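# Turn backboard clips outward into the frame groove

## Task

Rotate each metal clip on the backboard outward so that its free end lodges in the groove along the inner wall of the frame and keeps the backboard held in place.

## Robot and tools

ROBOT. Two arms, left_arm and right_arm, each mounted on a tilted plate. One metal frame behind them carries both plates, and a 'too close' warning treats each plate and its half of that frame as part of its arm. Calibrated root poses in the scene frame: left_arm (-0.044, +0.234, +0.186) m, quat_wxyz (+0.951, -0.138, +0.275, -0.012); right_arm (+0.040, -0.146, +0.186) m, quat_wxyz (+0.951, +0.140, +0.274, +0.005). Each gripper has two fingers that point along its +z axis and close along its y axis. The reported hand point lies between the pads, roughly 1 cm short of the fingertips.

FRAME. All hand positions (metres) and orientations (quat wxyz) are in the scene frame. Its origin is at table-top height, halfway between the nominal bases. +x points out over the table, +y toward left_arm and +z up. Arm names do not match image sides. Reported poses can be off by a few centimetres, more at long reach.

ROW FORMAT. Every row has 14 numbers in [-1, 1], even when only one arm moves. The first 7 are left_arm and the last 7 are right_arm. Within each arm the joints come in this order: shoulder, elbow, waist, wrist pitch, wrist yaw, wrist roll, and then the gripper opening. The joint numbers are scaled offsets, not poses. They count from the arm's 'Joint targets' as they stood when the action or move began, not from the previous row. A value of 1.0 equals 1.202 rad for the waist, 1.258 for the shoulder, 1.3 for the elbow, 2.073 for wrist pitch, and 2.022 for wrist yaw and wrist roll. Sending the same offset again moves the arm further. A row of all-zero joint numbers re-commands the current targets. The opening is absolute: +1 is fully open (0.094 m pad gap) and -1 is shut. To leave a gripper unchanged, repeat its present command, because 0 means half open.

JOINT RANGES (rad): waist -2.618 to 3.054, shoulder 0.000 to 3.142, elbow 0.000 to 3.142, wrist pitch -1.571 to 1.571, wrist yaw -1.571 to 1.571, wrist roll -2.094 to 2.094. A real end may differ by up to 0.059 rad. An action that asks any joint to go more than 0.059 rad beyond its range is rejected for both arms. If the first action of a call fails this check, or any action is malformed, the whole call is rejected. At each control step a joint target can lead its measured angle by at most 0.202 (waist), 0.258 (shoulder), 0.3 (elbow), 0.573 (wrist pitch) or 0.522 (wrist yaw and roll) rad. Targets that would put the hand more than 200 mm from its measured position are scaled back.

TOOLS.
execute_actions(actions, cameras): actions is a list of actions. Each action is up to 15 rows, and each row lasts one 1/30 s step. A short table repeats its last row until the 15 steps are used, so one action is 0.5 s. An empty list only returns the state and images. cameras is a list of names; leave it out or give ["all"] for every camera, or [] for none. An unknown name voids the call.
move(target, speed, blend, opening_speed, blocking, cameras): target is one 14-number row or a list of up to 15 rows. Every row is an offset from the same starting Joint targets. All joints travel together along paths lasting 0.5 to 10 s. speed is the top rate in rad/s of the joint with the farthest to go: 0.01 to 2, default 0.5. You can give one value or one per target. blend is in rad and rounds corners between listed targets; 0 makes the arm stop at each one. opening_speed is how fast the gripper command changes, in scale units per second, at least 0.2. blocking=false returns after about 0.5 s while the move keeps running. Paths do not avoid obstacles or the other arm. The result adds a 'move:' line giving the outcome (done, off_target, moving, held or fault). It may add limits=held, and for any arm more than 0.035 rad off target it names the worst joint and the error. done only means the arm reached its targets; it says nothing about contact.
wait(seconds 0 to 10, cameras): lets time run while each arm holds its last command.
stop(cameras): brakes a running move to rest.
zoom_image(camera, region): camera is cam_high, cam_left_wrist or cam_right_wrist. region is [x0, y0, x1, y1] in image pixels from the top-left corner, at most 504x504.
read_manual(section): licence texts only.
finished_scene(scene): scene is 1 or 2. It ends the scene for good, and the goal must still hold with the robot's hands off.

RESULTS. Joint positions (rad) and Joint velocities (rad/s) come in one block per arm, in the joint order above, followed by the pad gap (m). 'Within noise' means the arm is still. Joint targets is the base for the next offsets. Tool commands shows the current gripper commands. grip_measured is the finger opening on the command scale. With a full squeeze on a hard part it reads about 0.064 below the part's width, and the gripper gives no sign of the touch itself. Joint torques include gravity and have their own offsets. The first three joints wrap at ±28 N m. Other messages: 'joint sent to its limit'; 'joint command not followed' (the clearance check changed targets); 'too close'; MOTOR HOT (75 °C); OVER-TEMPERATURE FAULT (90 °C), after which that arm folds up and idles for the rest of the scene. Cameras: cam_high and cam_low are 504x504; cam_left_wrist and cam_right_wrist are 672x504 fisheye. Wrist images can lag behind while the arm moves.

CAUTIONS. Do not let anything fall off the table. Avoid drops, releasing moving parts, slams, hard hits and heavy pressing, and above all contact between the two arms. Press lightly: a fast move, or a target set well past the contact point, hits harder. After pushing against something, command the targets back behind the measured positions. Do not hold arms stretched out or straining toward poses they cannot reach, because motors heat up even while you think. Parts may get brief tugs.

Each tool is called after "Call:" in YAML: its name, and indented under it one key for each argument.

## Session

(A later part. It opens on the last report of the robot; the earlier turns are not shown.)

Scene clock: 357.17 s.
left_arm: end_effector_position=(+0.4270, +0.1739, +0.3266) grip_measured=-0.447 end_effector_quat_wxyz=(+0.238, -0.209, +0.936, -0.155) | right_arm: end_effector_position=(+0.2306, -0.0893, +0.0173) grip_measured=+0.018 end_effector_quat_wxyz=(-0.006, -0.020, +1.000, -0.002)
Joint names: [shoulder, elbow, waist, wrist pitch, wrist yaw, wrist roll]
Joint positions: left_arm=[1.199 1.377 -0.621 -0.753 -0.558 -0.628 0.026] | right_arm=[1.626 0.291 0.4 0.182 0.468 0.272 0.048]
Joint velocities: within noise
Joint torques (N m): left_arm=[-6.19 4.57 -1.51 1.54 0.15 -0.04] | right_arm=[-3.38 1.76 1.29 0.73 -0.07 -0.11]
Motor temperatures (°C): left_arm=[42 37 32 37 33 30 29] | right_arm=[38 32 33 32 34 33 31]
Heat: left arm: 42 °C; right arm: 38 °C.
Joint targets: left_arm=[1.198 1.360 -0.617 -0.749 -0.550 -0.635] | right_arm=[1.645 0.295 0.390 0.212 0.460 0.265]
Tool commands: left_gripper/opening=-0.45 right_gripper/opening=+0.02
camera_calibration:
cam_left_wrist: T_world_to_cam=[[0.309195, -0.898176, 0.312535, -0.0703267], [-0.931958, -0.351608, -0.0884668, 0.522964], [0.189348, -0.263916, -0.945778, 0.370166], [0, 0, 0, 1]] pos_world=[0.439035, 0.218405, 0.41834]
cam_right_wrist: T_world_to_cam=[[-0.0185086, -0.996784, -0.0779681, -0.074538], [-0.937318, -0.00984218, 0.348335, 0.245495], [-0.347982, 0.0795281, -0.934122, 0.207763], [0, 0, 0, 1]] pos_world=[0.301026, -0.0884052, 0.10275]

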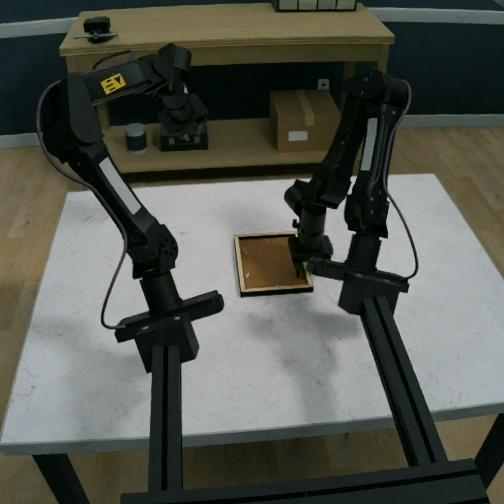

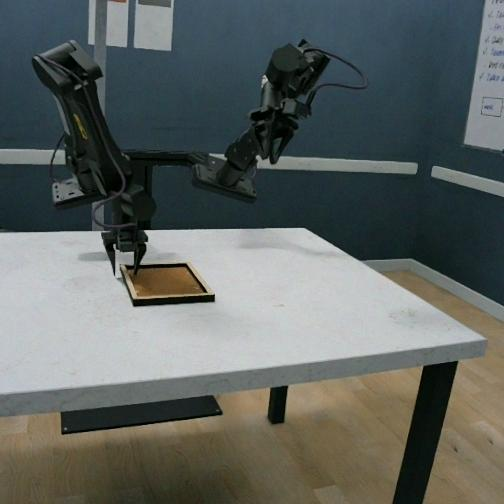

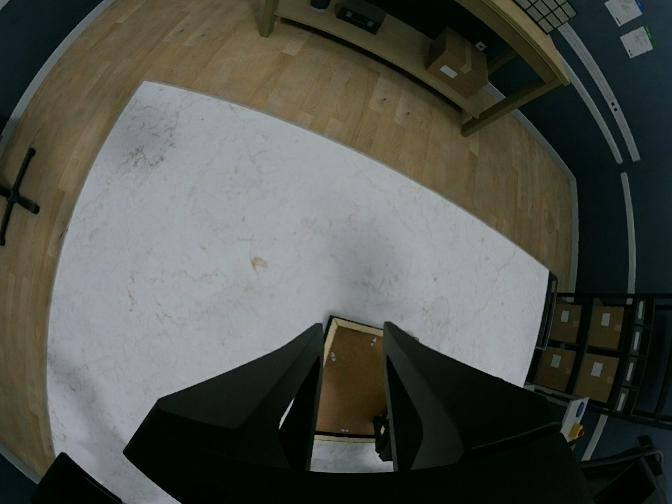

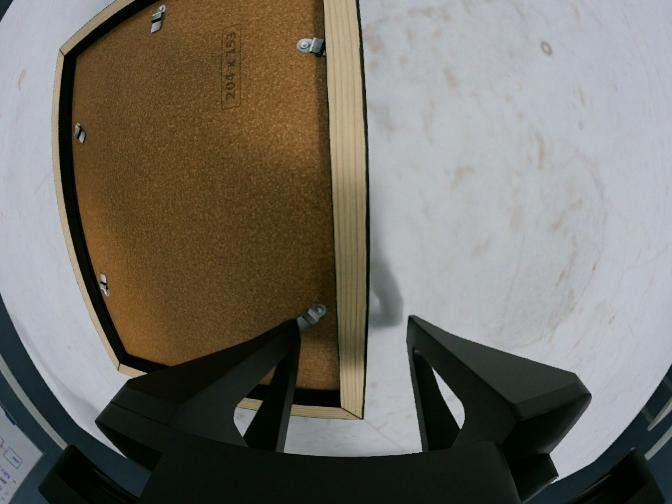

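Call:
move:
  target: [0,0,0,0,0,0,-0.45,0,0,0,0,0,0,-0.40]
  opening_speed: 0.3
  cameras: ["cam_right_wrist"]

Call:
zoom_image:
  camera: "cam_right_wrist"
  region: [240, 260, 440, 420]

Call:
move:
  target: [0,0,0,0,0,0,-0.45,0,0,0,0,0,0,-0.62]
  opening_speed: 0.2
  cameras: ["cam_right_wrist"]

Call:
zoom_image:
  camera: "cam_right_wrist"
  region: [240, 260, 440, 420]

Scene clock: 368.37 s.
left_arm: end_effector_position=(+0.4270, +0.1739, +0.3266) grip_measured=-0.447 end_effector_quat_wxyz=(+0.238, -0.209, +0.936, -0.155) | right_arm: end_effector_position=(+0.2325, -0.0844, +0.0173) grip_measured=-0.398 end_effector_quat_wxyz=(-0.003, -0.017, +1.000, +0.011)
Joint names: [shoulder, elbow, waist, wrist pitch, wrist yaw, wrist roll]
Joint positions: left_arm=[1.199 1.377 -0.621 -0.753 -0.558 -0.628 0.026] | right_arm=[1.626 0.291 0.4 0.197 0.444 0.272 0.028]
Joint velocities: within noise
Joint torques (N m): left_arm=[-6.22 4.59 -1.55 1.53 0.14 -0.04] | right_arm=[-3.36 1.65 1.16 0.59 0.16 -0.12]
Motor temperatures (°C): left_arm=[42 37 32 37 33 30 29] | right_arm=[37 32 33 32 34 33 31]
Heat: left arm: 42 °C; right arm: 37 °C.
Joint targets: left_arm=[1.198 1.360 -0.617 -0.749 -0.550 -0.635] | right_arm=[1.645 0.295 0.390 0.212 0.461 0.265]
move: done
camera_calibration:
cam_right_wrist: T_world_to_cam=[[-0.0243088, -0.994277, -0.10403, -0.0675386], [-0.939213, -0.0129345, 0.343091, 0.247607], [-0.342473, 0.106046, -0.933524, 0.209006], [0, 0, 0, 1]] pos_world=[0.302493, -0.0861137, 0.103134]
Images, in order (width x height): cam_right_wrist 672x504.

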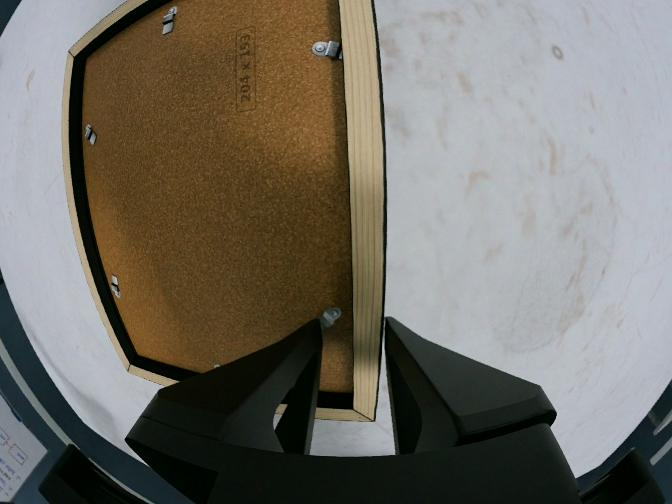

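Scaled by 2.520 from the camera's 672x504 image, which has a finer 960x720 frame.

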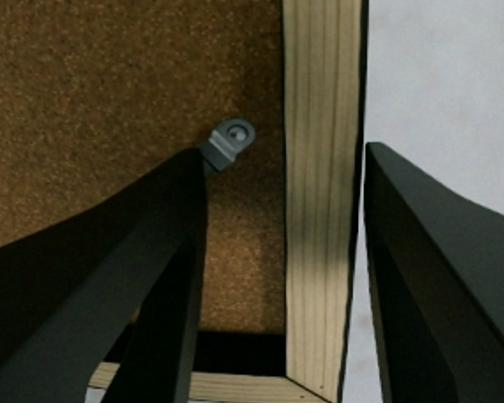

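Scene clock: 369.67 s.
left_arm: end_effector_position=(+0.4270, +0.1739, +0.3266) grip_measured=-0.447 end_effector_quat_wxyz=(+0.238, -0.209, +0.936, -0.155) | right_arm: end_effector_position=(+0.2323, -0.0874, +0.0170) grip_measured=-0.617 end_effector_quat_wxyz=(-0.003, -0.022, +1.000, +0.003)
Joint names: [shoulder, elbow, waist, wrist pitch, wrist yaw, wrist roll]
Joint positions: left_arm=[1.199 1.377 -0.621 -0.753 -0.558 -0.628 0.026] | right_arm=[1.628 0.291 0.4 0.194 0.46 0.263 0.018]
Joint velocities: within noise
Joint torques (N m): left_arm=[-6.17 4.6 -1.57 1.53 0.14 -0.04] | right_arm=[-3.55 1.74 1.39 0.66 -0.01 0]
Motor temperatures (°C): left_arm=[42 37 32 37 33 30 29] | right_arm=[37 32 33 32 34 33 31]
Heat: left arm: 42 °C; right arm: 37 °C.
Joint targets: left_arm=[1.198 1.360 -0.617 -0.749 -0.550 -0.635] | right_arm=[1.645 0.295 0.391 0.212 0.460 0.265]
move: done
camera_calibration:
cam_right_wrist: T_world_to_cam=[[-0.0137047, -0.996072, -0.0874835, -0.0735097], [-0.939382, -0.0171516, 0.342443, 0.247149], [-0.342599, 0.0868735, -0.935457, 0.207409], [0, 0, 0, 1]] pos_world=[0.302218, -0.0870002, 0.102957]
Images, in order (width x height): cam_right_wrist 672x504.

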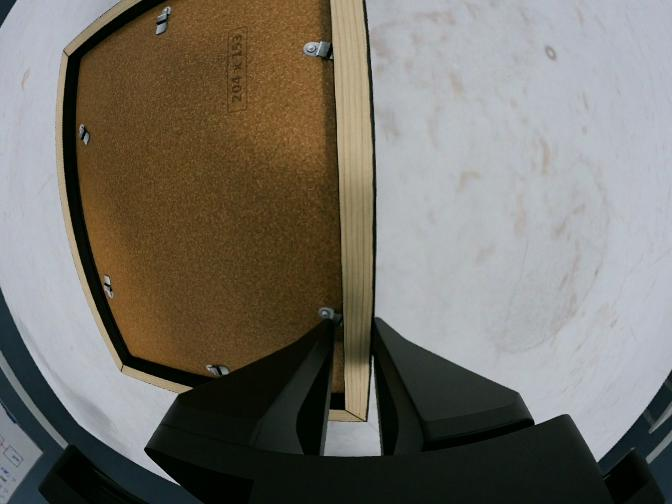

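Scaled by 2.520 from the camera's 672x504 image, which has a finer 960x720 frame.

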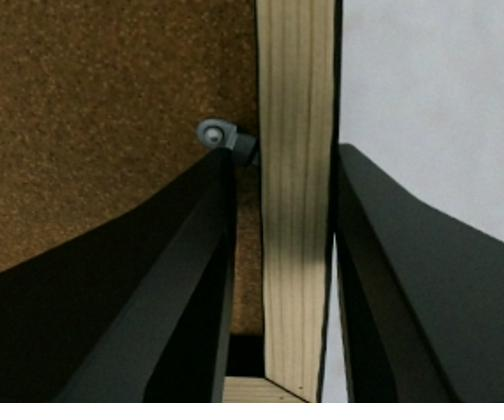

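Call:
move:
  target:
    - [0,0,0,0,0,0,-0.45,0,0,0,0,0,0,-0.70]
    - [0,0,0,0,0,0,-0.45,0,0,0,0,0,0,-0.40]
    - [0,0,0,0,0,0,-0.45,-0.137,0.008,0.061,-0.104,0.015,0.037,-0.40]
  opening_speed: 0.3
  speed: [0.2,0.2,0.3]
  cameras: ["cam_right_wrist"]

Call:
zoom_image:
  camera: "cam_right_wrist"
  region: [60, 60, 400, 400]

Scene clock: 381.53 s.
left_arm: end_effector_position=(+0.4270, +0.1739, +0.3266) grip_measured=-0.447 end_effector_quat_wxyz=(+0.238, -0.209, +0.936, -0.155) | right_arm: end_effector_position=(+0.2290, -0.0899, +0.0380) grip_measured=-0.402 end_effector_quat_wxyz=(-0.009, -0.017, +1.000, +0.000)
Joint names: [shoulder, elbow, waist, wrist pitch, wrist yaw, wrist roll]
Joint positions: left_arm=[1.199 1.377 -0.621 -0.753 -0.558 -0.628 0.026] | right_arm=[1.488 0.291 0.45 0.015 0.481 0.332 0.028]
Joint velocities: within noise
Joint torques (N m): left_arm=[-6.22 4.63 -1.54 1.53 0.14 -0.05] | right_arm=[-5.93 3.45 3 0.26 0.08 0.08]
Motor temperatures (°C): left_arm=[42 37 32 37 33 30 29] | right_arm=[38 32 33 31 34 33 31]
Heat: left arm: 42 °C; right arm: 38 °C.
Joint targets: left_arm=[1.198 1.360 -0.617 -0.749 -0.550 -0.635] | right_arm=[1.473 0.305 0.464 -0.004 0.491 0.340]
move: done
camera_calibration:
cam_right_wrist: T_world_to_cam=[[-0.0254084, -0.996318, -0.0818783, -0.071761], [-0.935206, -0.00524755, 0.354066, 0.236447], [-0.353192, 0.0855693, -0.931629, 0.228241], [0, 0, 0, 1]] pos_world=[0.299917, -0.0897865, 0.123043]
Images, in order (width x height): cam_right_wrist 672x504.

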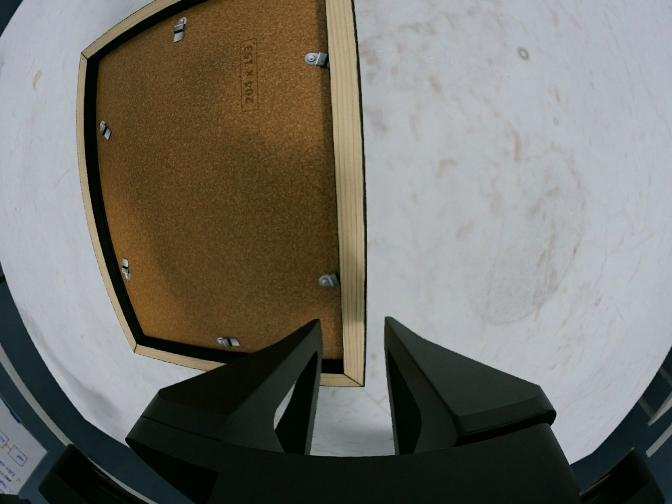

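Scaled by 1.482 from the camera's 672x504 image, which has a finer 960x720 frame.

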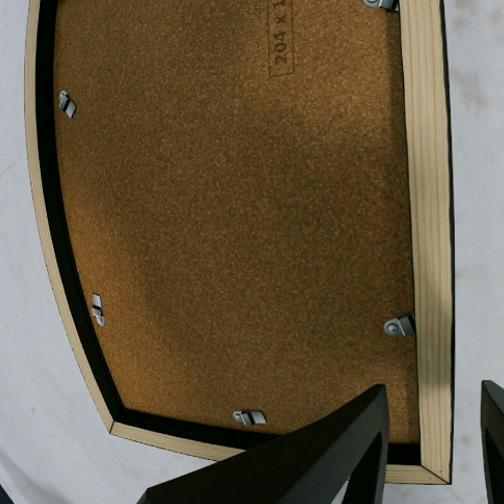

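Call:
move:
  target:
    - [0,0,0,0,0,0,-0.45,-0.051,0.003,0.022,-0.039,0.005,0.014,-0.15]
    - [0,0,0,0,0,0,-0.45,0.4396,0.4077,0.3777,-0.1293,0.0648,0.2493,-0.15]
  opening_speed: 0.6
  speed: 0.6
  blend: 0.06
  cameras: ["cam_right_wrist"]

Call:
zoom_image:
  camera: "cam_right_wrist"
  region: [230, 200, 440, 368]

Scene clock: 424.27 s.
left_arm: end_effector_position=(+0.4270, +0.1739, +0.3266) grip_measured=-0.447 end_effector_quat_wxyz=(+0.238, -0.209, +0.936, -0.155) | right_arm: end_effector_position=(+0.2493, +0.0653, +0.0437) grip_measured=-0.152 end_effector_quat_wxyz=(-0.002, -0.018, +1.000, +0.000)
Joint names: [shoulder, elbow, waist, wrist pitch, wrist yaw, wrist roll]
Joint positions: left_arm=[1.199 1.377 -0.621 -0.753 -0.558 -0.628 0.026] | right_arm=[2.008 0.821 0.902 -0.252 0.609 0.835 0.04]
Joint velocities: within noise
Joint torques (N m): left_arm=[-6.19 4.62 -1.52 1.53 0.15 -0.04] | right_arm=[-5.98 4.53 5.59 0.32 0.11 0.07]
Motor temperatures (°C): left_arm=[42 37 32 37 33 30 29] | right_arm=[38 32 33 31 34 33 31]
Heat: left arm: 42 °C; right arm: 38 °C.
Joint targets: left_arm=[1.198 1.360 -0.617 -0.749 -0.550 -0.635] | right_arm=[2.026 0.835 0.918 -0.272 0.622 0.844]
move: done; blend cut to 0.0404 rad at target 1
camera_calibration:
cam_right_wrist: T_world_to_cam=[[-0.0225976, -0.996408, -0.0816113, 0.0831948], [-0.939984, -0.00662438, 0.341153, 0.256061], [-0.340469, 0.0844226, -0.936458, 0.224591], [0, 0, 0, 1]] pos_world=[0.319039, 0.0656316, 0.129754]
Images, in order (width x height): cam_right_wrist 672x504.

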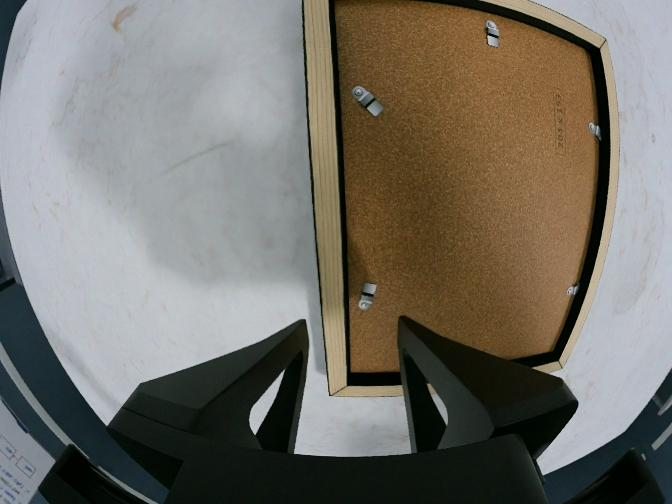

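Scaled by 2.400 from the camera's 672x504 image, which has a finer 960x720 frame.

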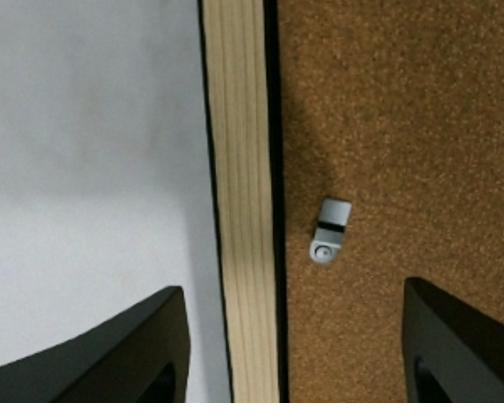

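Call:
move:
  target: [0,0,0,0,0,0,-0.45,0.0723,0.0108,-0.0666,0.0685,-0.0129,-0.0406,-0.45]
  opening_speed: 0.6
  speed: 0.12
  cameras: ["cam_right_wrist"]

Call:
zoom_image:
  camera: "cam_right_wrist"
  region: [230, 200, 440, 368]

Scene clock: 470.67 s.
left_arm: end_effector_position=(+0.4270, +0.1739, +0.3266) grip_measured=-0.447 end_effector_quat_wxyz=(+0.238, -0.209, +0.936, -0.155) | right_arm: end_effector_position=(+0.2482, +0.0654, +0.0257) grip_measured=-0.449 end_effector_quat_wxyz=(-0.009, -0.035, +0.999, -0.004)
Joint names: [shoulder, elbow, waist, wrist pitch, wrist yaw, wrist roll]
Joint positions: left_arm=[1.199 1.377 -0.621 -0.753 -0.558 -0.628 0.026] | right_arm=[2.069 0.831 0.867 -0.195 0.602 0.77 0.026]
Joint velocities: within noise
Joint torques (N m): left_arm=[-6.22 4.62 -1.51 1.54 0.14 -0.04] | right_arm=[-3.3 4.53 2.35 1 -0.05 -0.09]
Motor temperatures (°C): left_arm=[42 37 32 38 33 30 29] | right_arm=[38 33 35 31 34 33 31]
Heat: left arm: 42 °C; right arm: 38 °C.
Joint targets: left_arm=[1.198 1.360 -0.617 -0.749 -0.550 -0.635] | right_arm=[2.117 0.849 0.838 -0.130 0.596 0.761]
move: off_target (right_arm); right_arm: the wrist pitch is farthest, 0.065 rad from its target
camera_calibration:
cam_right_wrist: T_world_to_cam=[[0.0104727, -0.997302, -0.0726591, 0.0733463], [-0.935047, -0.0355181, 0.35274, 0.261571], [-0.354369, 0.0642455, -0.932896, 0.212067], [0, 0, 0, 1]] pos_world=[0.318963, 0.0688146, 0.110899]
Images, in order (width x height): cam_right_wrist 672x504.

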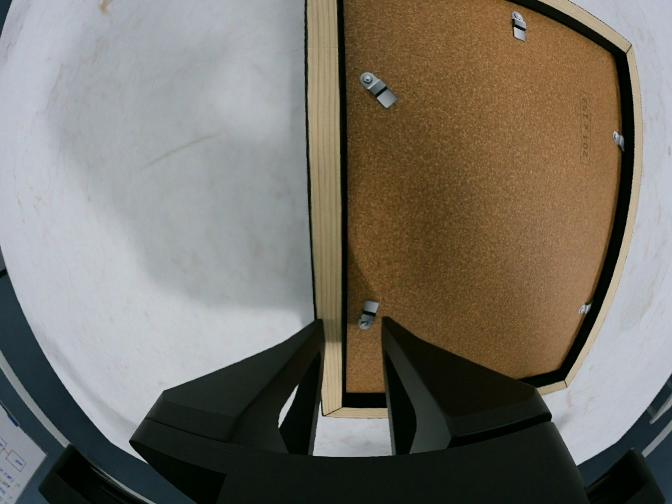

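Scaled by 2.400 from the camera's 672x504 image, which has a finer 960x720 frame.

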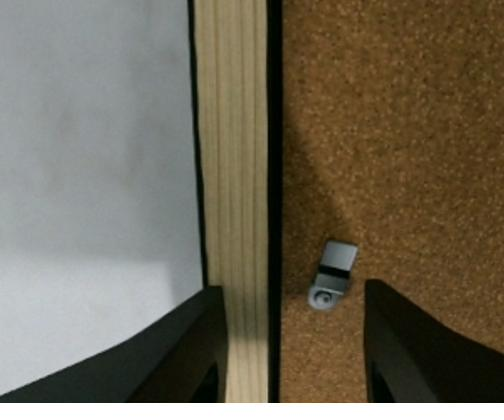

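Call:
move:
  target:
    - [0,0,0,0,0,0,-0.45,-0.0723,-0.0108,0.0666,-0.0685,0.0129,0.0406,-0.45]
    - [0,0,0,0,0,0,-0.45,-0.0723,-0.0108,0.0666,-0.0685,0.0129,0.0406,-0.15]
    - [0,0,0,0,0,0,-0.45,0,0,0,0,0,0,-0.15]
  opening_speed: 0.8
  speed: [0.2,0.2,0.12]
  cameras: ["cam_right_wrist"]

Call:
zoom_image:
  camera: "cam_right_wrist"
  region: [230, 200, 440, 368]

Scene clock: 508.80 s.
left_arm: end_effector_position=(+0.4270, +0.1739, +0.3266) grip_measured=-0.447 end_effector_quat_wxyz=(+0.238, -0.209, +0.936, -0.155) | right_arm: end_effector_position=(+0.2518, +0.0673, +0.0179) grip_measured=-0.152 end_effector_quat_wxyz=(-0.004, -0.020, +1.000, -0.002)
Joint names: [shoulder, elbow, waist, wrist pitch, wrist yaw, wrist roll]
Joint positions: left_arm=[1.199 1.377 -0.621 -0.753 -0.558 -0.628 0.026] | right_arm=[2.093 0.836 0.849 -0.151 0.601 0.771 0.04]
Joint velocities: within noise
Joint torques (N m): left_arm=[-6.19 4.6 -1.52 1.53 0.15 -0.04] | right_arm=[-5.89 4.08 3.6 0.64 -0.03 -0.13]
Motor temperatures (°C): left_arm=[42 37 32 38 33 30 29] | right_arm=[37 33 34 32 34 33 31]
Heat: left arm: 42 °C; right arm: 37 °C.
Joint targets: left_arm=[1.198 1.360 -0.617 -0.749 -0.550 -0.635] | right_arm=[2.117 0.849 0.838 -0.130 0.596 0.762]
move: done
camera_calibration:
cam_right_wrist: T_world_to_cam=[[-0.0178569, -0.996783, -0.0781315, 0.0819198], [-0.938718, -0.0101893, 0.344536, 0.26713], [-0.344223, 0.0794957, -0.935516, 0.202385], [0, 0, 0, 1]] pos_world=[0.321888, 0.0682894, 0.1037]
Images, in order (width x height): cam_right_wrist 672x504.

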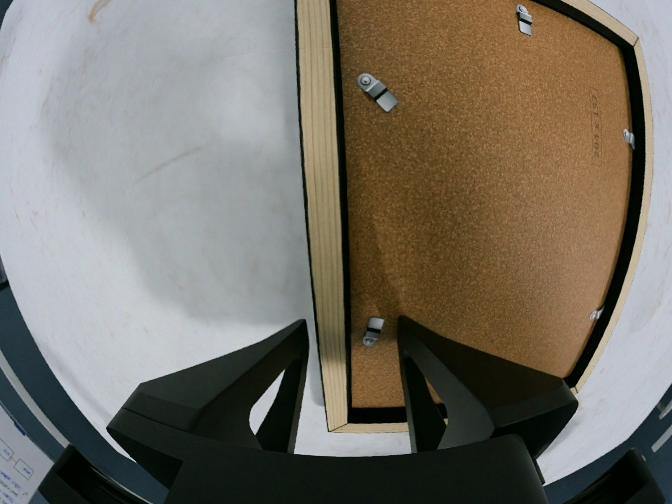

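Scaled by 2.400 from the camera's 672x504 image, which has a finer 960x720 frame.

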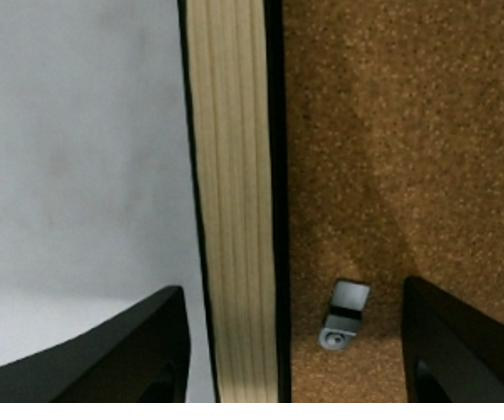

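Call:
move:
  target: [0,0,0,0,0,0,-0.45,0,0,0,0,0,0,-0.45]
  opening_speed: 0.3
  cameras: ["cam_right_wrist"]

Call:
zoom_image:
  camera: "cam_right_wrist"
  region: [260, 260, 440, 404]

Call:
move:
  target: [0,0,0,0,0,0,-0.45,0,0,0,0,0,0,-0.68]
  opening_speed: 0.2
  cameras: ["cam_right_wrist"]

Call:
zoom_image:
  camera: "cam_right_wrist"
  region: [260, 260, 440, 404]

Scene clock: 516.10 s.
left_arm: end_effector_position=(+0.4270, +0.1739, +0.3266) grip_measured=-0.447 end_effector_quat_wxyz=(+0.238, -0.209, +0.936, -0.155) | right_arm: end_effector_position=(+0.2524, +0.0693, +0.0179) grip_measured=-0.448 end_effector_quat_wxyz=(-0.004, -0.018, +1.000, +0.003)
Joint names: [shoulder, elbow, waist, wrist pitch, wrist yaw, wrist roll]
Joint positions: left_arm=[1.199 1.377 -0.621 -0.753 -0.558 -0.628 0.026] | right_arm=[2.093 0.836 0.849 -0.143 0.596 0.77 0.026]
Joint velocities: within noise
Joint torques (N m): left_arm=[-6.16 4.62 -1.55 1.54 0.13 -0.04] | right_arm=[-5.85 4 3.74 0.56 -0.01 -0.09]
Motor temperatures (°C): left_arm=[42 37 32 38 33 30 29] | right_arm=[37 33 34 32 34 33 31]
Heat: left arm: 42 °C; right arm: 37 °C.
Joint targets: left_arm=[1.198 1.360 -0.617 -0.749 -0.550 -0.635] | right_arm=[2.117 0.849 0.838 -0.130 0.596 0.762]
move: done
camera_calibration:
cam_right_wrist: T_world_to_cam=[[-0.0214213, -0.995996, -0.0867925, 0.0849026], [-0.939072, -0.00974328, 0.343582, 0.267765], [-0.343052, 0.0888644, -0.935103, 0.201468], [0, 0, 0, 1]] pos_world=[0.322383, 0.0692682, 0.103763]
Images, in order (width x height): cam_right_wrist 672x504.

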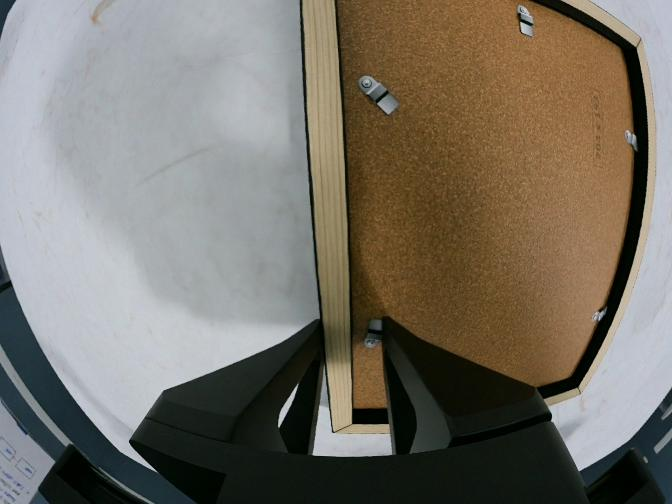

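Scaled by 2.800 from the camera's 672x504 image, which has a finer 960x720 frame.

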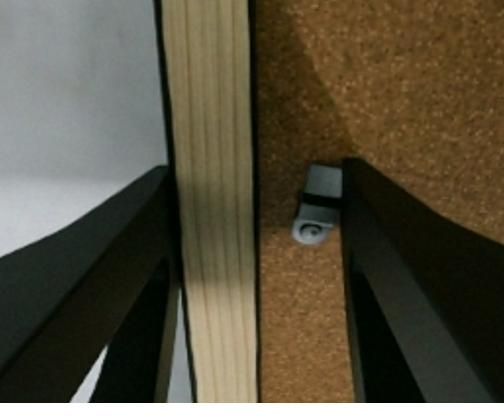

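Scene clock: 517.63 s.
left_arm: end_effector_position=(+0.4270, +0.1739, +0.3266) grip_measured=-0.447 end_effector_quat_wxyz=(+0.238, -0.209, +0.936, -0.155) | right_arm: end_effector_position=(+0.2527, +0.0724, +0.0177) grip_measured=-0.681 end_effector_quat_wxyz=(-0.005, -0.018, +1.000, +0.009)
Joint names: [shoulder, elbow, waist, wrist pitch, wrist yaw, wrist roll]
Joint positions: left_arm=[1.199 1.377 -0.621 -0.753 -0.558 -0.628 0.026] | right_arm=[2.094 0.838 0.848 -0.134 0.584 0.764 0.015]
Joint velocities: within noise
Joint torques (N m): left_arm=[-6.19 4.62 -1.54 1.53 0.14 -0.04] | right_arm=[-5.91 3.85 3.81 0.5 0.1 -0.02]
Motor temperatures (°C): left_arm=[42 37 32 38 33 30 29] | right_arm=[37 33 34 32 34 33 31]
Heat: left arm: 42 °C; right arm: 37 °C.
Joint targets: left_arm=[1.198 1.360 -0.617 -0.749 -0.550 -0.635] | right_arm=[2.117 0.849 0.838 -0.130 0.596 0.762]
move: done
camera_calibration:
cam_right_wrist: T_world_to_cam=[[-0.0225491, -0.994685, -0.100467, 0.0884018], [-0.937923, -0.0137427, 0.34657, 0.268152], [-0.346109, 0.102045, -0.932628, 0.200932], [0, 0, 0, 1]] pos_world=[0.323044, 0.071113, 0.103342]
Images, in order (width x height): cam_right_wrist 672x504.

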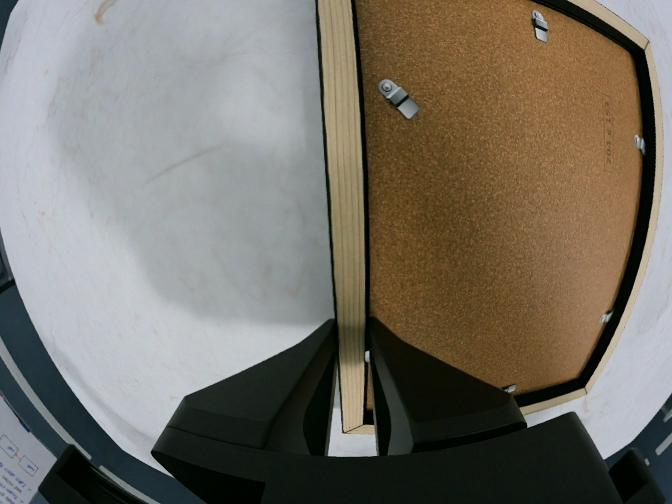

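Scaled by 2.800 from the camera's 672x504 image, which has a finer 960x720 frame.

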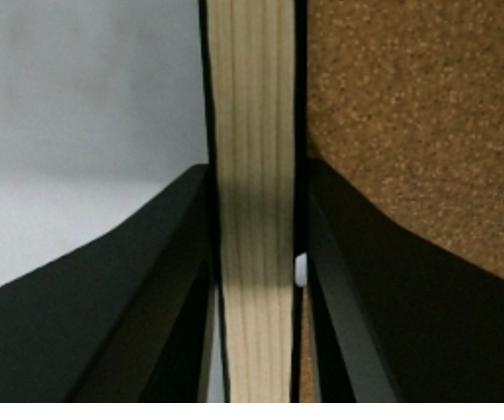

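Call:
move:
  target:
    - [0,0,0,0,0,0,-0.45,0,0,0,0,0,0,-0.4]
    - [0,0,0,0,0,0,-0.45,-0.093,0.007,0.069,-0.075,0.0134,0.042,-0.4]
    - [0,0,0,0,0,0,-0.45,-0.0564,0.1977,-0.0757,-0.1436,-0.0091,-0.0526,0.05]
  opening_speed: 0.8
  speed: [0.2,0.25,0.5]
  cameras: ["cam_right_wrist"]

Call:
zoom_image:
  camera: "cam_right_wrist"
  region: [230, 200, 440, 368]

Scene clock: 575.47 s.
left_arm: end_effector_position=(+0.4270, +0.1739, +0.3266) grip_measured=-0.447 end_effector_quat_wxyz=(+0.238, -0.209, +0.936, -0.155) | right_arm: end_effector_position=(+0.3371, +0.0701, +0.0435) grip_measured=+0.048 end_effector_quat_wxyz=(-0.002, -0.013, +1.000, +0.000)
Joint names: [shoulder, elbow, waist, wrist pitch, wrist yaw, wrist roll]
Joint positions: left_arm=[1.199 1.377 -0.621 -0.753 -0.558 -0.628 0.026] | right_arm=[2.023 1.096 0.75 -0.408 0.581 0.663 0.049]
Joint velocities: within noise
Joint torques (N m): left_arm=[-6.17 4.59 -1.52 1.53 0.14 -0.04] | right_arm=[-7.25 4.89 4.55 0.24 -0.05 -0.12]
Motor temperatures (°C): left_arm=[42 37 32 38 33 30 29] | right_arm=[39 33 34 31 34 33 31]
Heat: left arm: 42 °C; right arm: 39 °C.
Joint targets: left_arm=[1.198 1.360 -0.617 -0.749 -0.550 -0.635] | right_arm=[2.046 1.106 0.747 -0.427 0.577 0.655]
move: done
camera_calibration:
cam_right_wrist: T_world_to_cam=[[-0.031922, -0.996056, -0.0827895, 0.0930393], [-0.940417, 0.00187753, 0.340017, 0.338351], [-0.33852, 0.0887107, -0.936768, 0.252949], [0, 0, 0, 1]] pos_world=[0.406789, 0.0695978, 0.129612]
Images, in order (width x height): cam_right_wrist 672x504.

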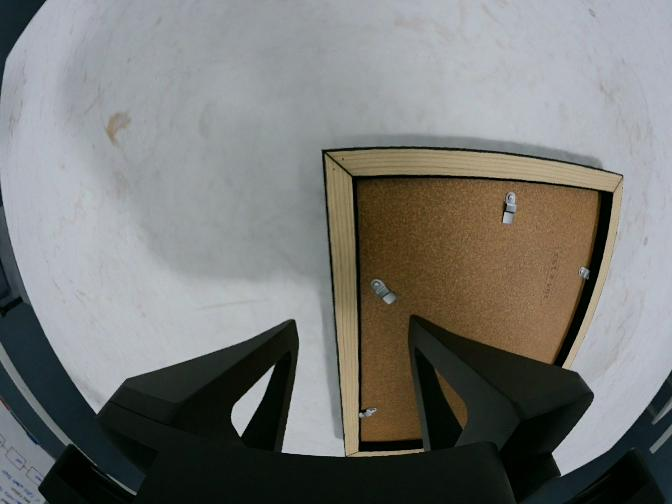

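Scaled by 2.400 from the camera's 672x504 image, which has a finer 960x720 frame.

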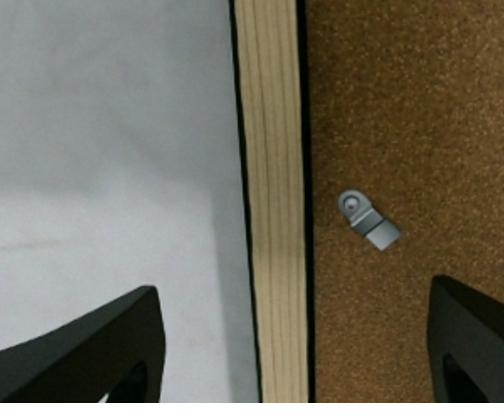

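Call:
zoom_image:
  camera: "cam_right_wrist"
  region: [330, 380, 420, 452]

Scaled by 5.600 from the camera's 672x504 image, which has a finer 960x720 frame.

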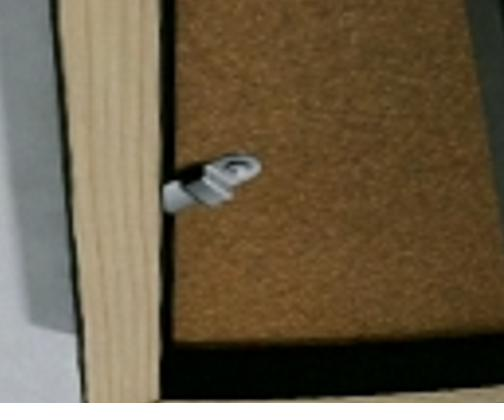

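Call:
move:
  target: [0,0,0,0,0,0,-0.45,0.0445,-0.0315,-0.0424,0.0661,-0.0059,-0.0292,0.05]
  speed: 0.12
  cameras: ["cam_right_wrist"]

Call:
zoom_image:
  camera: "cam_right_wrist"
  region: [260, 260, 440, 404]

Scene clock: 610.13 s.
left_arm: end_effector_position=(+0.4270, +0.1739, +0.3266) grip_measured=-0.447 end_effector_quat_wxyz=(+0.238, -0.209, +0.936, -0.155) | right_arm: end_effector_position=(+0.3345, +0.0657, +0.0184) grip_measured=+0.048 end_effector_quat_wxyz=(-0.005, -0.018, +1.000, -0.002)
Joint names: [shoulder, elbow, waist, wrist pitch, wrist yaw, wrist roll]
Joint positions: left_arm=[1.199 1.377 -0.621 -0.753 -0.558 -0.628 0.026] | right_arm=[2.078 1.078 0.706 -0.318 0.571 0.607 0.049]
Joint velocities: within noise
Joint torques (N m): left_arm=[-6.17 4.62 -1.51 1.53 0.15 -0.04] | right_arm=[-7.34 2.47 4 0.67 -0.02 -0.13]
Motor temperatures (°C): left_arm=[42 37 32 38 33 30 29] | right_arm=[39 33 35 31 34 33 31]
Heat: left arm: 42 °C; right arm: 39 °C.
Joint targets: left_arm=[1.198 1.360 -0.617 -0.749 -0.550 -0.635] | right_arm=[2.102 1.065 0.696 -0.290 0.566 0.596]
move: done
camera_calibration:
cam_right_wrist: T_world_to_cam=[[-0.0212727, -0.996763, -0.0775248, 0.0829658], [-0.938083, -0.00691676, 0.34634, 0.344095], [-0.345756, 0.0800923, -0.9349, 0.231839], [0, 0, 0, 1]] pos_world=[0.404715, 0.0665087, 0.104004]
Images, in order (width x height): cam_right_wrist 672x504.

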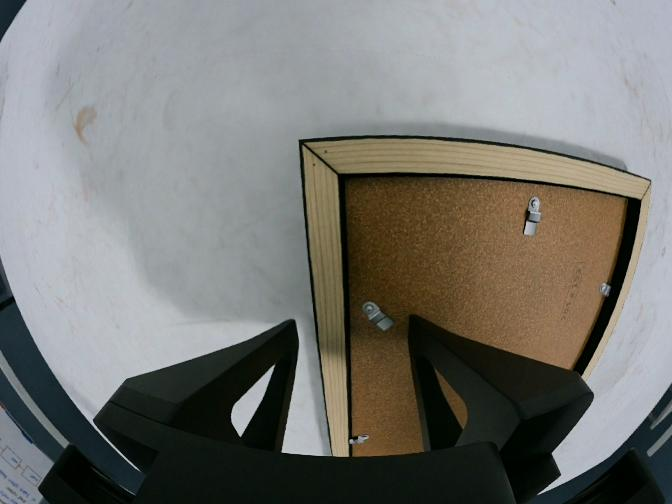

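Scaled by 2.800 from the camera's 672x504 image, which has a finer 960x720 frame.

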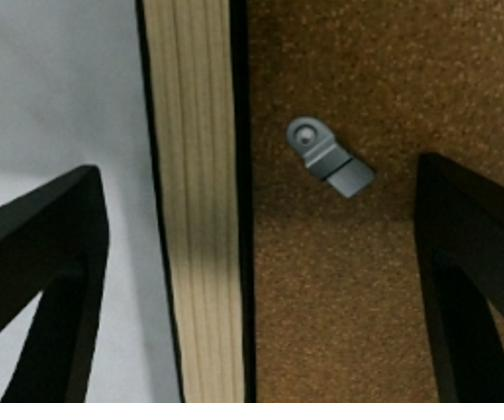

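Call:
move:
  target: [0,0,0,0,0,0,-0.45,0,0,0,0,0,0,-0.40]
  opening_speed: 0.3
  cameras: ["cam_right_wrist"]

Call:
zoom_image:
  camera: "cam_right_wrist"
  region: [260, 260, 440, 404]

Call:
move:
  target: [0,0,0,0,0,0,-0.45,0,0,0,0,0,0,-0.68]
  opening_speed: 0.2
  cameras: ["cam_right_wrist"]

Call:
zoom_image:
  camera: "cam_right_wrist"
  region: [260, 260, 440, 404]

Scene clock: 628.37 s.
left_arm: end_effector_position=(+0.4270, +0.1739, +0.3266) grip_measured=-0.447 end_effector_quat_wxyz=(+0.238, -0.209, +0.936, -0.155) | right_arm: end_effector_position=(+0.3361, +0.0668, +0.0184) grip_measured=-0.397 end_effector_quat_wxyz=(-0.002, -0.017, +1.000, +0.000)
Joint names: [shoulder, elbow, waist, wrist pitch, wrist yaw, wrist roll]
Joint positions: left_arm=[1.199 1.377 -0.621 -0.753 -0.558 -0.628 0.026] | right_arm=[2.078 1.078 0.706 -0.309 0.571 0.604 0.028]
Joint velocities: within noise
Joint torques (N m): left_arm=[-6.17 4.62 -1.51 1.53 0.14 -0.04] | right_arm=[-7.35 2.59 4.21 0.61 -0.1 -0.12]
Motor temperatures (°C): left_arm=[42 37 32 38 33 30 29] | right_arm=[40 33 35 31 34 33 31]
Heat: left arm: 42 °C; right arm: 40 °C.
Joint targets: left_arm=[1.198 1.360 -0.617 -0.749 -0.550 -0.635] | right_arm=[2.102 1.065 0.696 -0.290 0.565 0.596]
move: done
camera_calibration:
cam_right_wrist: T_world_to_cam=[[-0.023223, -0.996408, -0.0814403, 0.0847476], [-0.940289, -0.00590117, 0.340326, 0.346421], [-0.339584, 0.0844808, -0.936774, 0.229971], [0, 0, 0, 1]] pos_world=[0.405798, 0.0670593, 0.104437]
Images, in order (width x height): cam_right_wrist 672x504.

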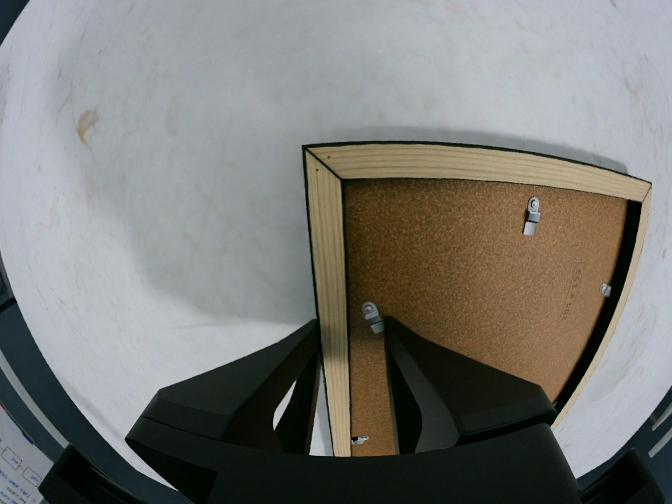

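Scaled by 2.800 from the camera's 672x504 image, which has a finer 960x720 frame.

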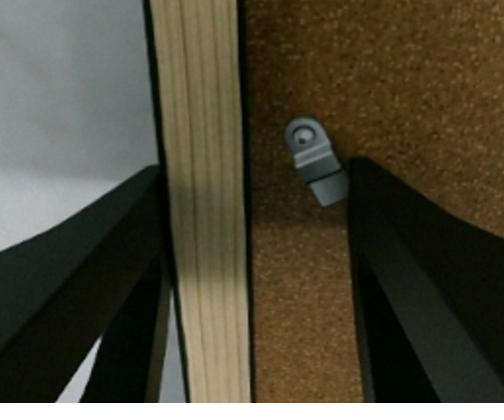

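Scene clock: 629.97 s.
left_arm: end_effector_position=(+0.4270, +0.1739, +0.3266) grip_measured=-0.447 end_effector_quat_wxyz=(+0.238, -0.209, +0.936, -0.155) | right_arm: end_effector_position=(+0.3362, +0.0719, +0.0184) grip_measured=-0.678 end_effector_quat_wxyz=(-0.004, -0.014, +1.000, +0.013)
Joint names: [shoulder, elbow, waist, wrist pitch, wrist yaw, wrist roll]
Joint positions: left_arm=[1.199 1.377 -0.621 -0.753 -0.558 -0.628 0.026] | right_arm=[2.078 1.078 0.706 -0.295 0.549 0.604 0.015]
Joint velocities: within noise
Joint torques (N m): left_arm=[-6.19 4.59 -1.54 1.53 0.15 -0.03] | right_arm=[-7.35 2.63 4.08 0.49 0.18 -0.14]
Motor temperatures (°C): left_arm=[42 37 32 38 33 30 29] | right_arm=[40 33 35 31 34 33 31]
Heat: left arm: 42 °C; right arm: 40 °C.
Joint targets: left_arm=[1.198 1.360 -0.617 -0.749 -0.550 -0.635] | right_arm=[2.102 1.065 0.696 -0.290 0.565 0.596]
move: done
camera_calibration:
cam_right_wrist: T_world_to_cam=[[-0.0307872, -0.993816, -0.106686, 0.0926964], [-0.938957, -0.00783474, 0.343946, 0.346144], [-0.342655, 0.110762, -0.932909, 0.228696], [0, 0, 0, 1]] pos_world=[0.406233, 0.0695042, 0.104187]
Images, in order (width x height): cam_right_wrist 672x504.

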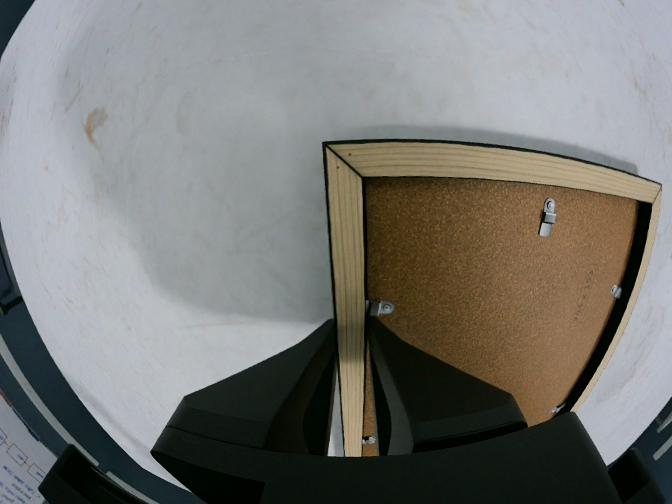

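Scaled by 2.800 from the camera's 672x504 image, which has a finer 960x720 frame.

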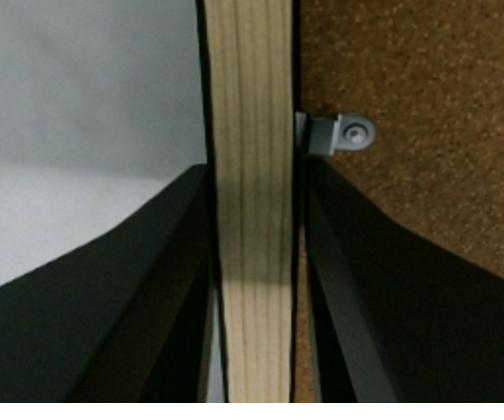

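Call:
move:
  target:
    - [0,0,0,0,0,0,-0.45,0,0,0,0,0,0,-0.4]
    - [0,0,0,0,0,0,-0.45,-0.084,0.02,0.0597,-0.0627,0.0138,0.034,-0.4]
    - [0,0,0,0,0,0,-0.45,-0.1355,0.0508,-0.0632,-0.0775,-0.0109,-0.0425,0.98]
  opening_speed: 1.0
  speed: [0.2,0.25,0.4]
  cameras: ["cam_right_wrist"]

Call:
zoom_image:
  camera: "cam_right_wrist"
  region: [300, 180, 540, 372]

Scene clock: 667.63 s.
left_arm: end_effector_position=(+0.4270, +0.1739, +0.3266) grip_measured=-0.447 end_effector_quat_wxyz=(+0.238, -0.209, +0.936, -0.155) | right_arm: end_effector_position=(+0.3733, +0.0318, +0.0415) grip_measured=+0.978 end_effector_quat_wxyz=(-0.005, -0.014, +1.000, -0.002)
Joint names: [shoulder, elbow, waist, wrist pitch, wrist yaw, wrist roll]
Joint positions: left_arm=[1.199 1.377 -0.621 -0.753 -0.558 -0.628 0.026] | right_arm=[1.952 1.118 0.62 -0.433 0.548 0.518 0.093]
Joint velocities: within noise
Joint torques (N m): left_arm=[-6.19 4.63 -1.52 1.53 0.15 -0.04] | right_arm=[-11.69 5.22 4.37 0.29 -0.05 -0.13]
Motor temperatures (°C): left_arm=[42 37 32 38 33 30 29] | right_arm=[41 32 35 31 34 33 31]
Heat: left arm: 42 °C; right arm: 41 °C.
Joint targets: left_arm=[1.198 1.360 -0.617 -0.749 -0.550 -0.635] | right_arm=[1.932 1.131 0.620 -0.451 0.543 0.510]
move: done
camera_calibration:
cam_right_wrist: T_world_to_cam=[[-0.0294698, -0.996614, -0.0767587, 0.054752], [-0.938163, 0.00107789, 0.346192, 0.372086], [-0.344937, 0.0822144, -0.935018, 0.269219], [0, 0, 0, 1]] pos_world=[0.443554, 0.0320318, 0.127114]
Images, in order (width x height): cam_right_wrist 672x504.

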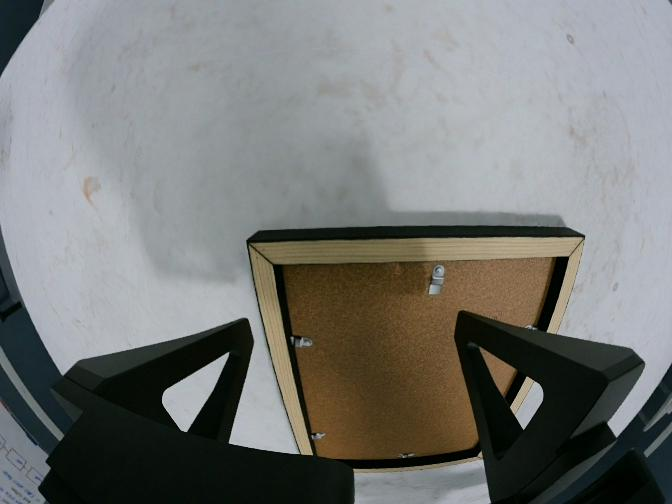

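Scaled by 2.100 from the camera's 672x504 image, which has a finer 960x720 frame.

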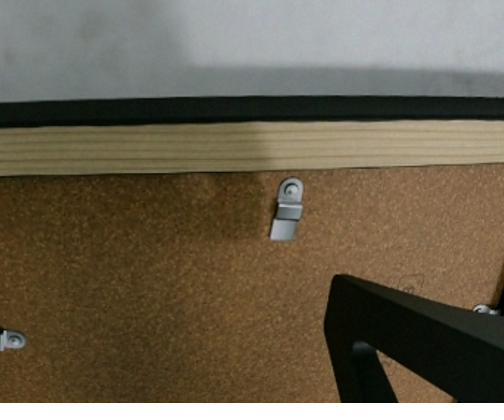

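Call:
move:
  target: [0,0,0,0,0,0,-0.45,0.07,-0.0542,-0.0324,0.0738,-0.0059,-0.0213,0.98]
  speed: 0.12
  cameras: ["cam_right_wrist"]

Call:
zoom_image:
  camera: "cam_right_wrist"
  region: [230, 220, 500, 436]

Scene clock: 711.10 s.
left_arm: end_effector_position=(+0.4270, +0.1739, +0.3266) grip_measured=-0.447 end_effector_quat_wxyz=(+0.238, -0.209, +0.936, -0.155) | right_arm: end_effector_position=(+0.3697, +0.0307, +0.0253) grip_measured=+0.978 end_effector_quat_wxyz=(+0.000, -0.020, +1.000, +0.001)
Joint names: [shoulder, elbow, waist, wrist pitch, wrist yaw, wrist roll]
Joint positions: left_arm=[1.199 1.377 -0.621 -0.753 -0.558 -0.628 0.026] | right_arm=[1.979 1.082 0.598 -0.342 0.539 0.475 0.093]
Joint velocities: within noise
Joint torques (N m): left_arm=[-6.17 4.59 -1.52 1.52 0.14 -0.04] | right_arm=[-5.91 2.21 3.14 0.86 -0.05 -0.07]
Motor temperatures (°C): left_arm=[42 37 32 38 33 30 29] | right_arm=[41 34 35 31 34 33 31]
Heat: left arm: 42 °C; right arm: 41 °C.
Joint targets: left_arm=[1.198 1.360 -0.617 -0.749 -0.550 -0.635] | right_arm=[2.019 1.061 0.581 -0.298 0.532 0.467]
move: off_target (right_arm); right_arm: the wrist pitch is farthest, 0.044 rad from its target
camera_calibration:
cam_right_wrist: T_world_to_cam=[[-0.0179166, -0.996238, -0.084783, 0.0482502], [-0.941277, -0.0117882, 0.33743, 0.376108], [-0.33716, 0.0858499, -0.937525, 0.250024], [0, 0, 0, 1]] pos_world=[0.439184, 0.0310378, 0.111585]
Images, in order (width x height): cam_right_wrist 672x504.

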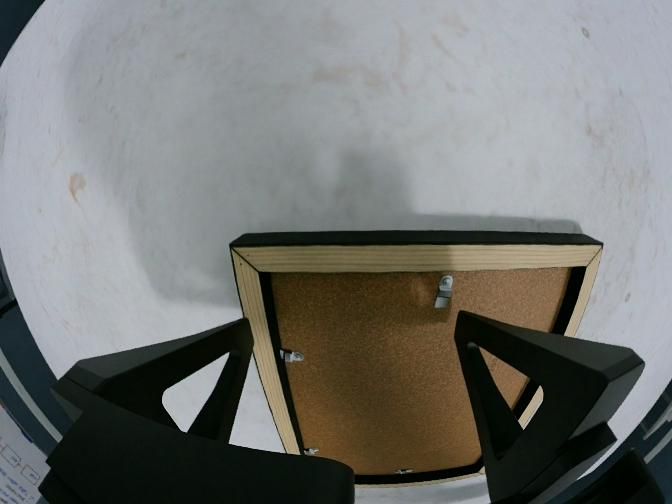

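Scaled by 1.867 from the camera's 672x504 image, which has a finer 960x720 frame.

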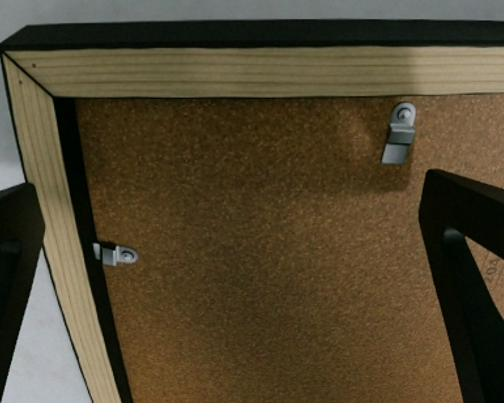

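Call:
move:
  target:
    - [0,0,0,0,0,0,-0.45,-0.076,0.0542,0.0354,-0.078,0.0059,0.0223,0.98]
    - [0,0,0,0,0,0,-0.45,-0.2528,-0.1185,-0.1481,-0.0174,-0.0331,-0.0937,0.98]
  speed: [0.25,0.4]
  cameras: ["cam_right_wrist"]

Call:
zoom_image:
  camera: "cam_right_wrist"
  region: [200, 200, 500, 440]

Scene clock: 764.37 s.
left_arm: end_effector_position=(+0.4270, +0.1739, +0.3266) grip_measured=-0.447 end_effector_quat_wxyz=(+0.238, -0.209, +0.936, -0.155) | right_arm: end_effector_position=(+0.3751, -0.0550, +0.0423) grip_measured=+0.978 end_effector_quat_wxyz=(-0.006, -0.016, +1.000, -0.002)
Joint names: [shoulder, elbow, waist, wrist pitch, wrist yaw, wrist roll]
Joint positions: left_arm=[1.199 1.377 -0.621 -0.753 -0.558 -0.628 0.026] | right_arm=[1.724 0.92 0.406 -0.352 0.471 0.287 0.093]
Joint velocities: within noise
Joint torques (N m): left_arm=[-6.19 4.6 -1.54 1.54 0.15 -0.05] | right_arm=[-11.21 2.97 2.85 0.56 -0.02 -0.07]
Motor temperatures (°C): left_arm=[42 37 32 38 33 30 29] | right_arm=[39 32 34 32 34 33 31]
Heat: left arm: 42 °C; right arm: 39 °C.
Joint targets: left_arm=[1.198 1.360 -0.617 -0.749 -0.550 -0.635] | right_arm=[1.702 0.907 0.403 -0.334 0.465 0.278]
move: done
camera_calibration:
cam_right_wrist: T_world_to_cam=[[-0.0267412, -0.996672, -0.0770066, -0.0326625], [-0.93753, -0.0017256, 0.347899, 0.373159], [-0.346874, 0.0814993, -0.934364, 0.278401], [0, 0, 0, 1]] pos_world=[0.445545, -0.0545994, 0.127791]
Images, in order (width x height): cam_right_wrist 672x504.

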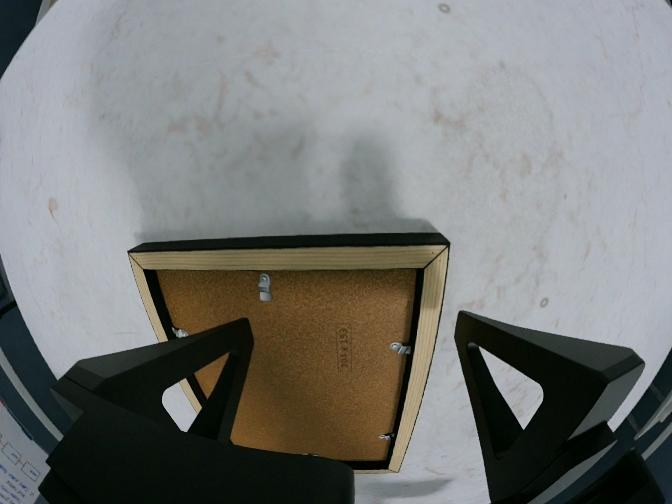

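Scaled by 1.680 from the camera's 672x504 image, which has a finer 960x720 frame.

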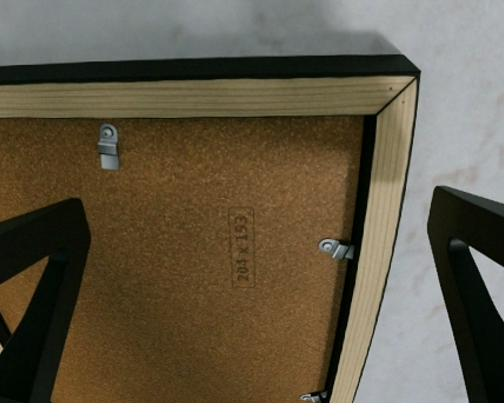

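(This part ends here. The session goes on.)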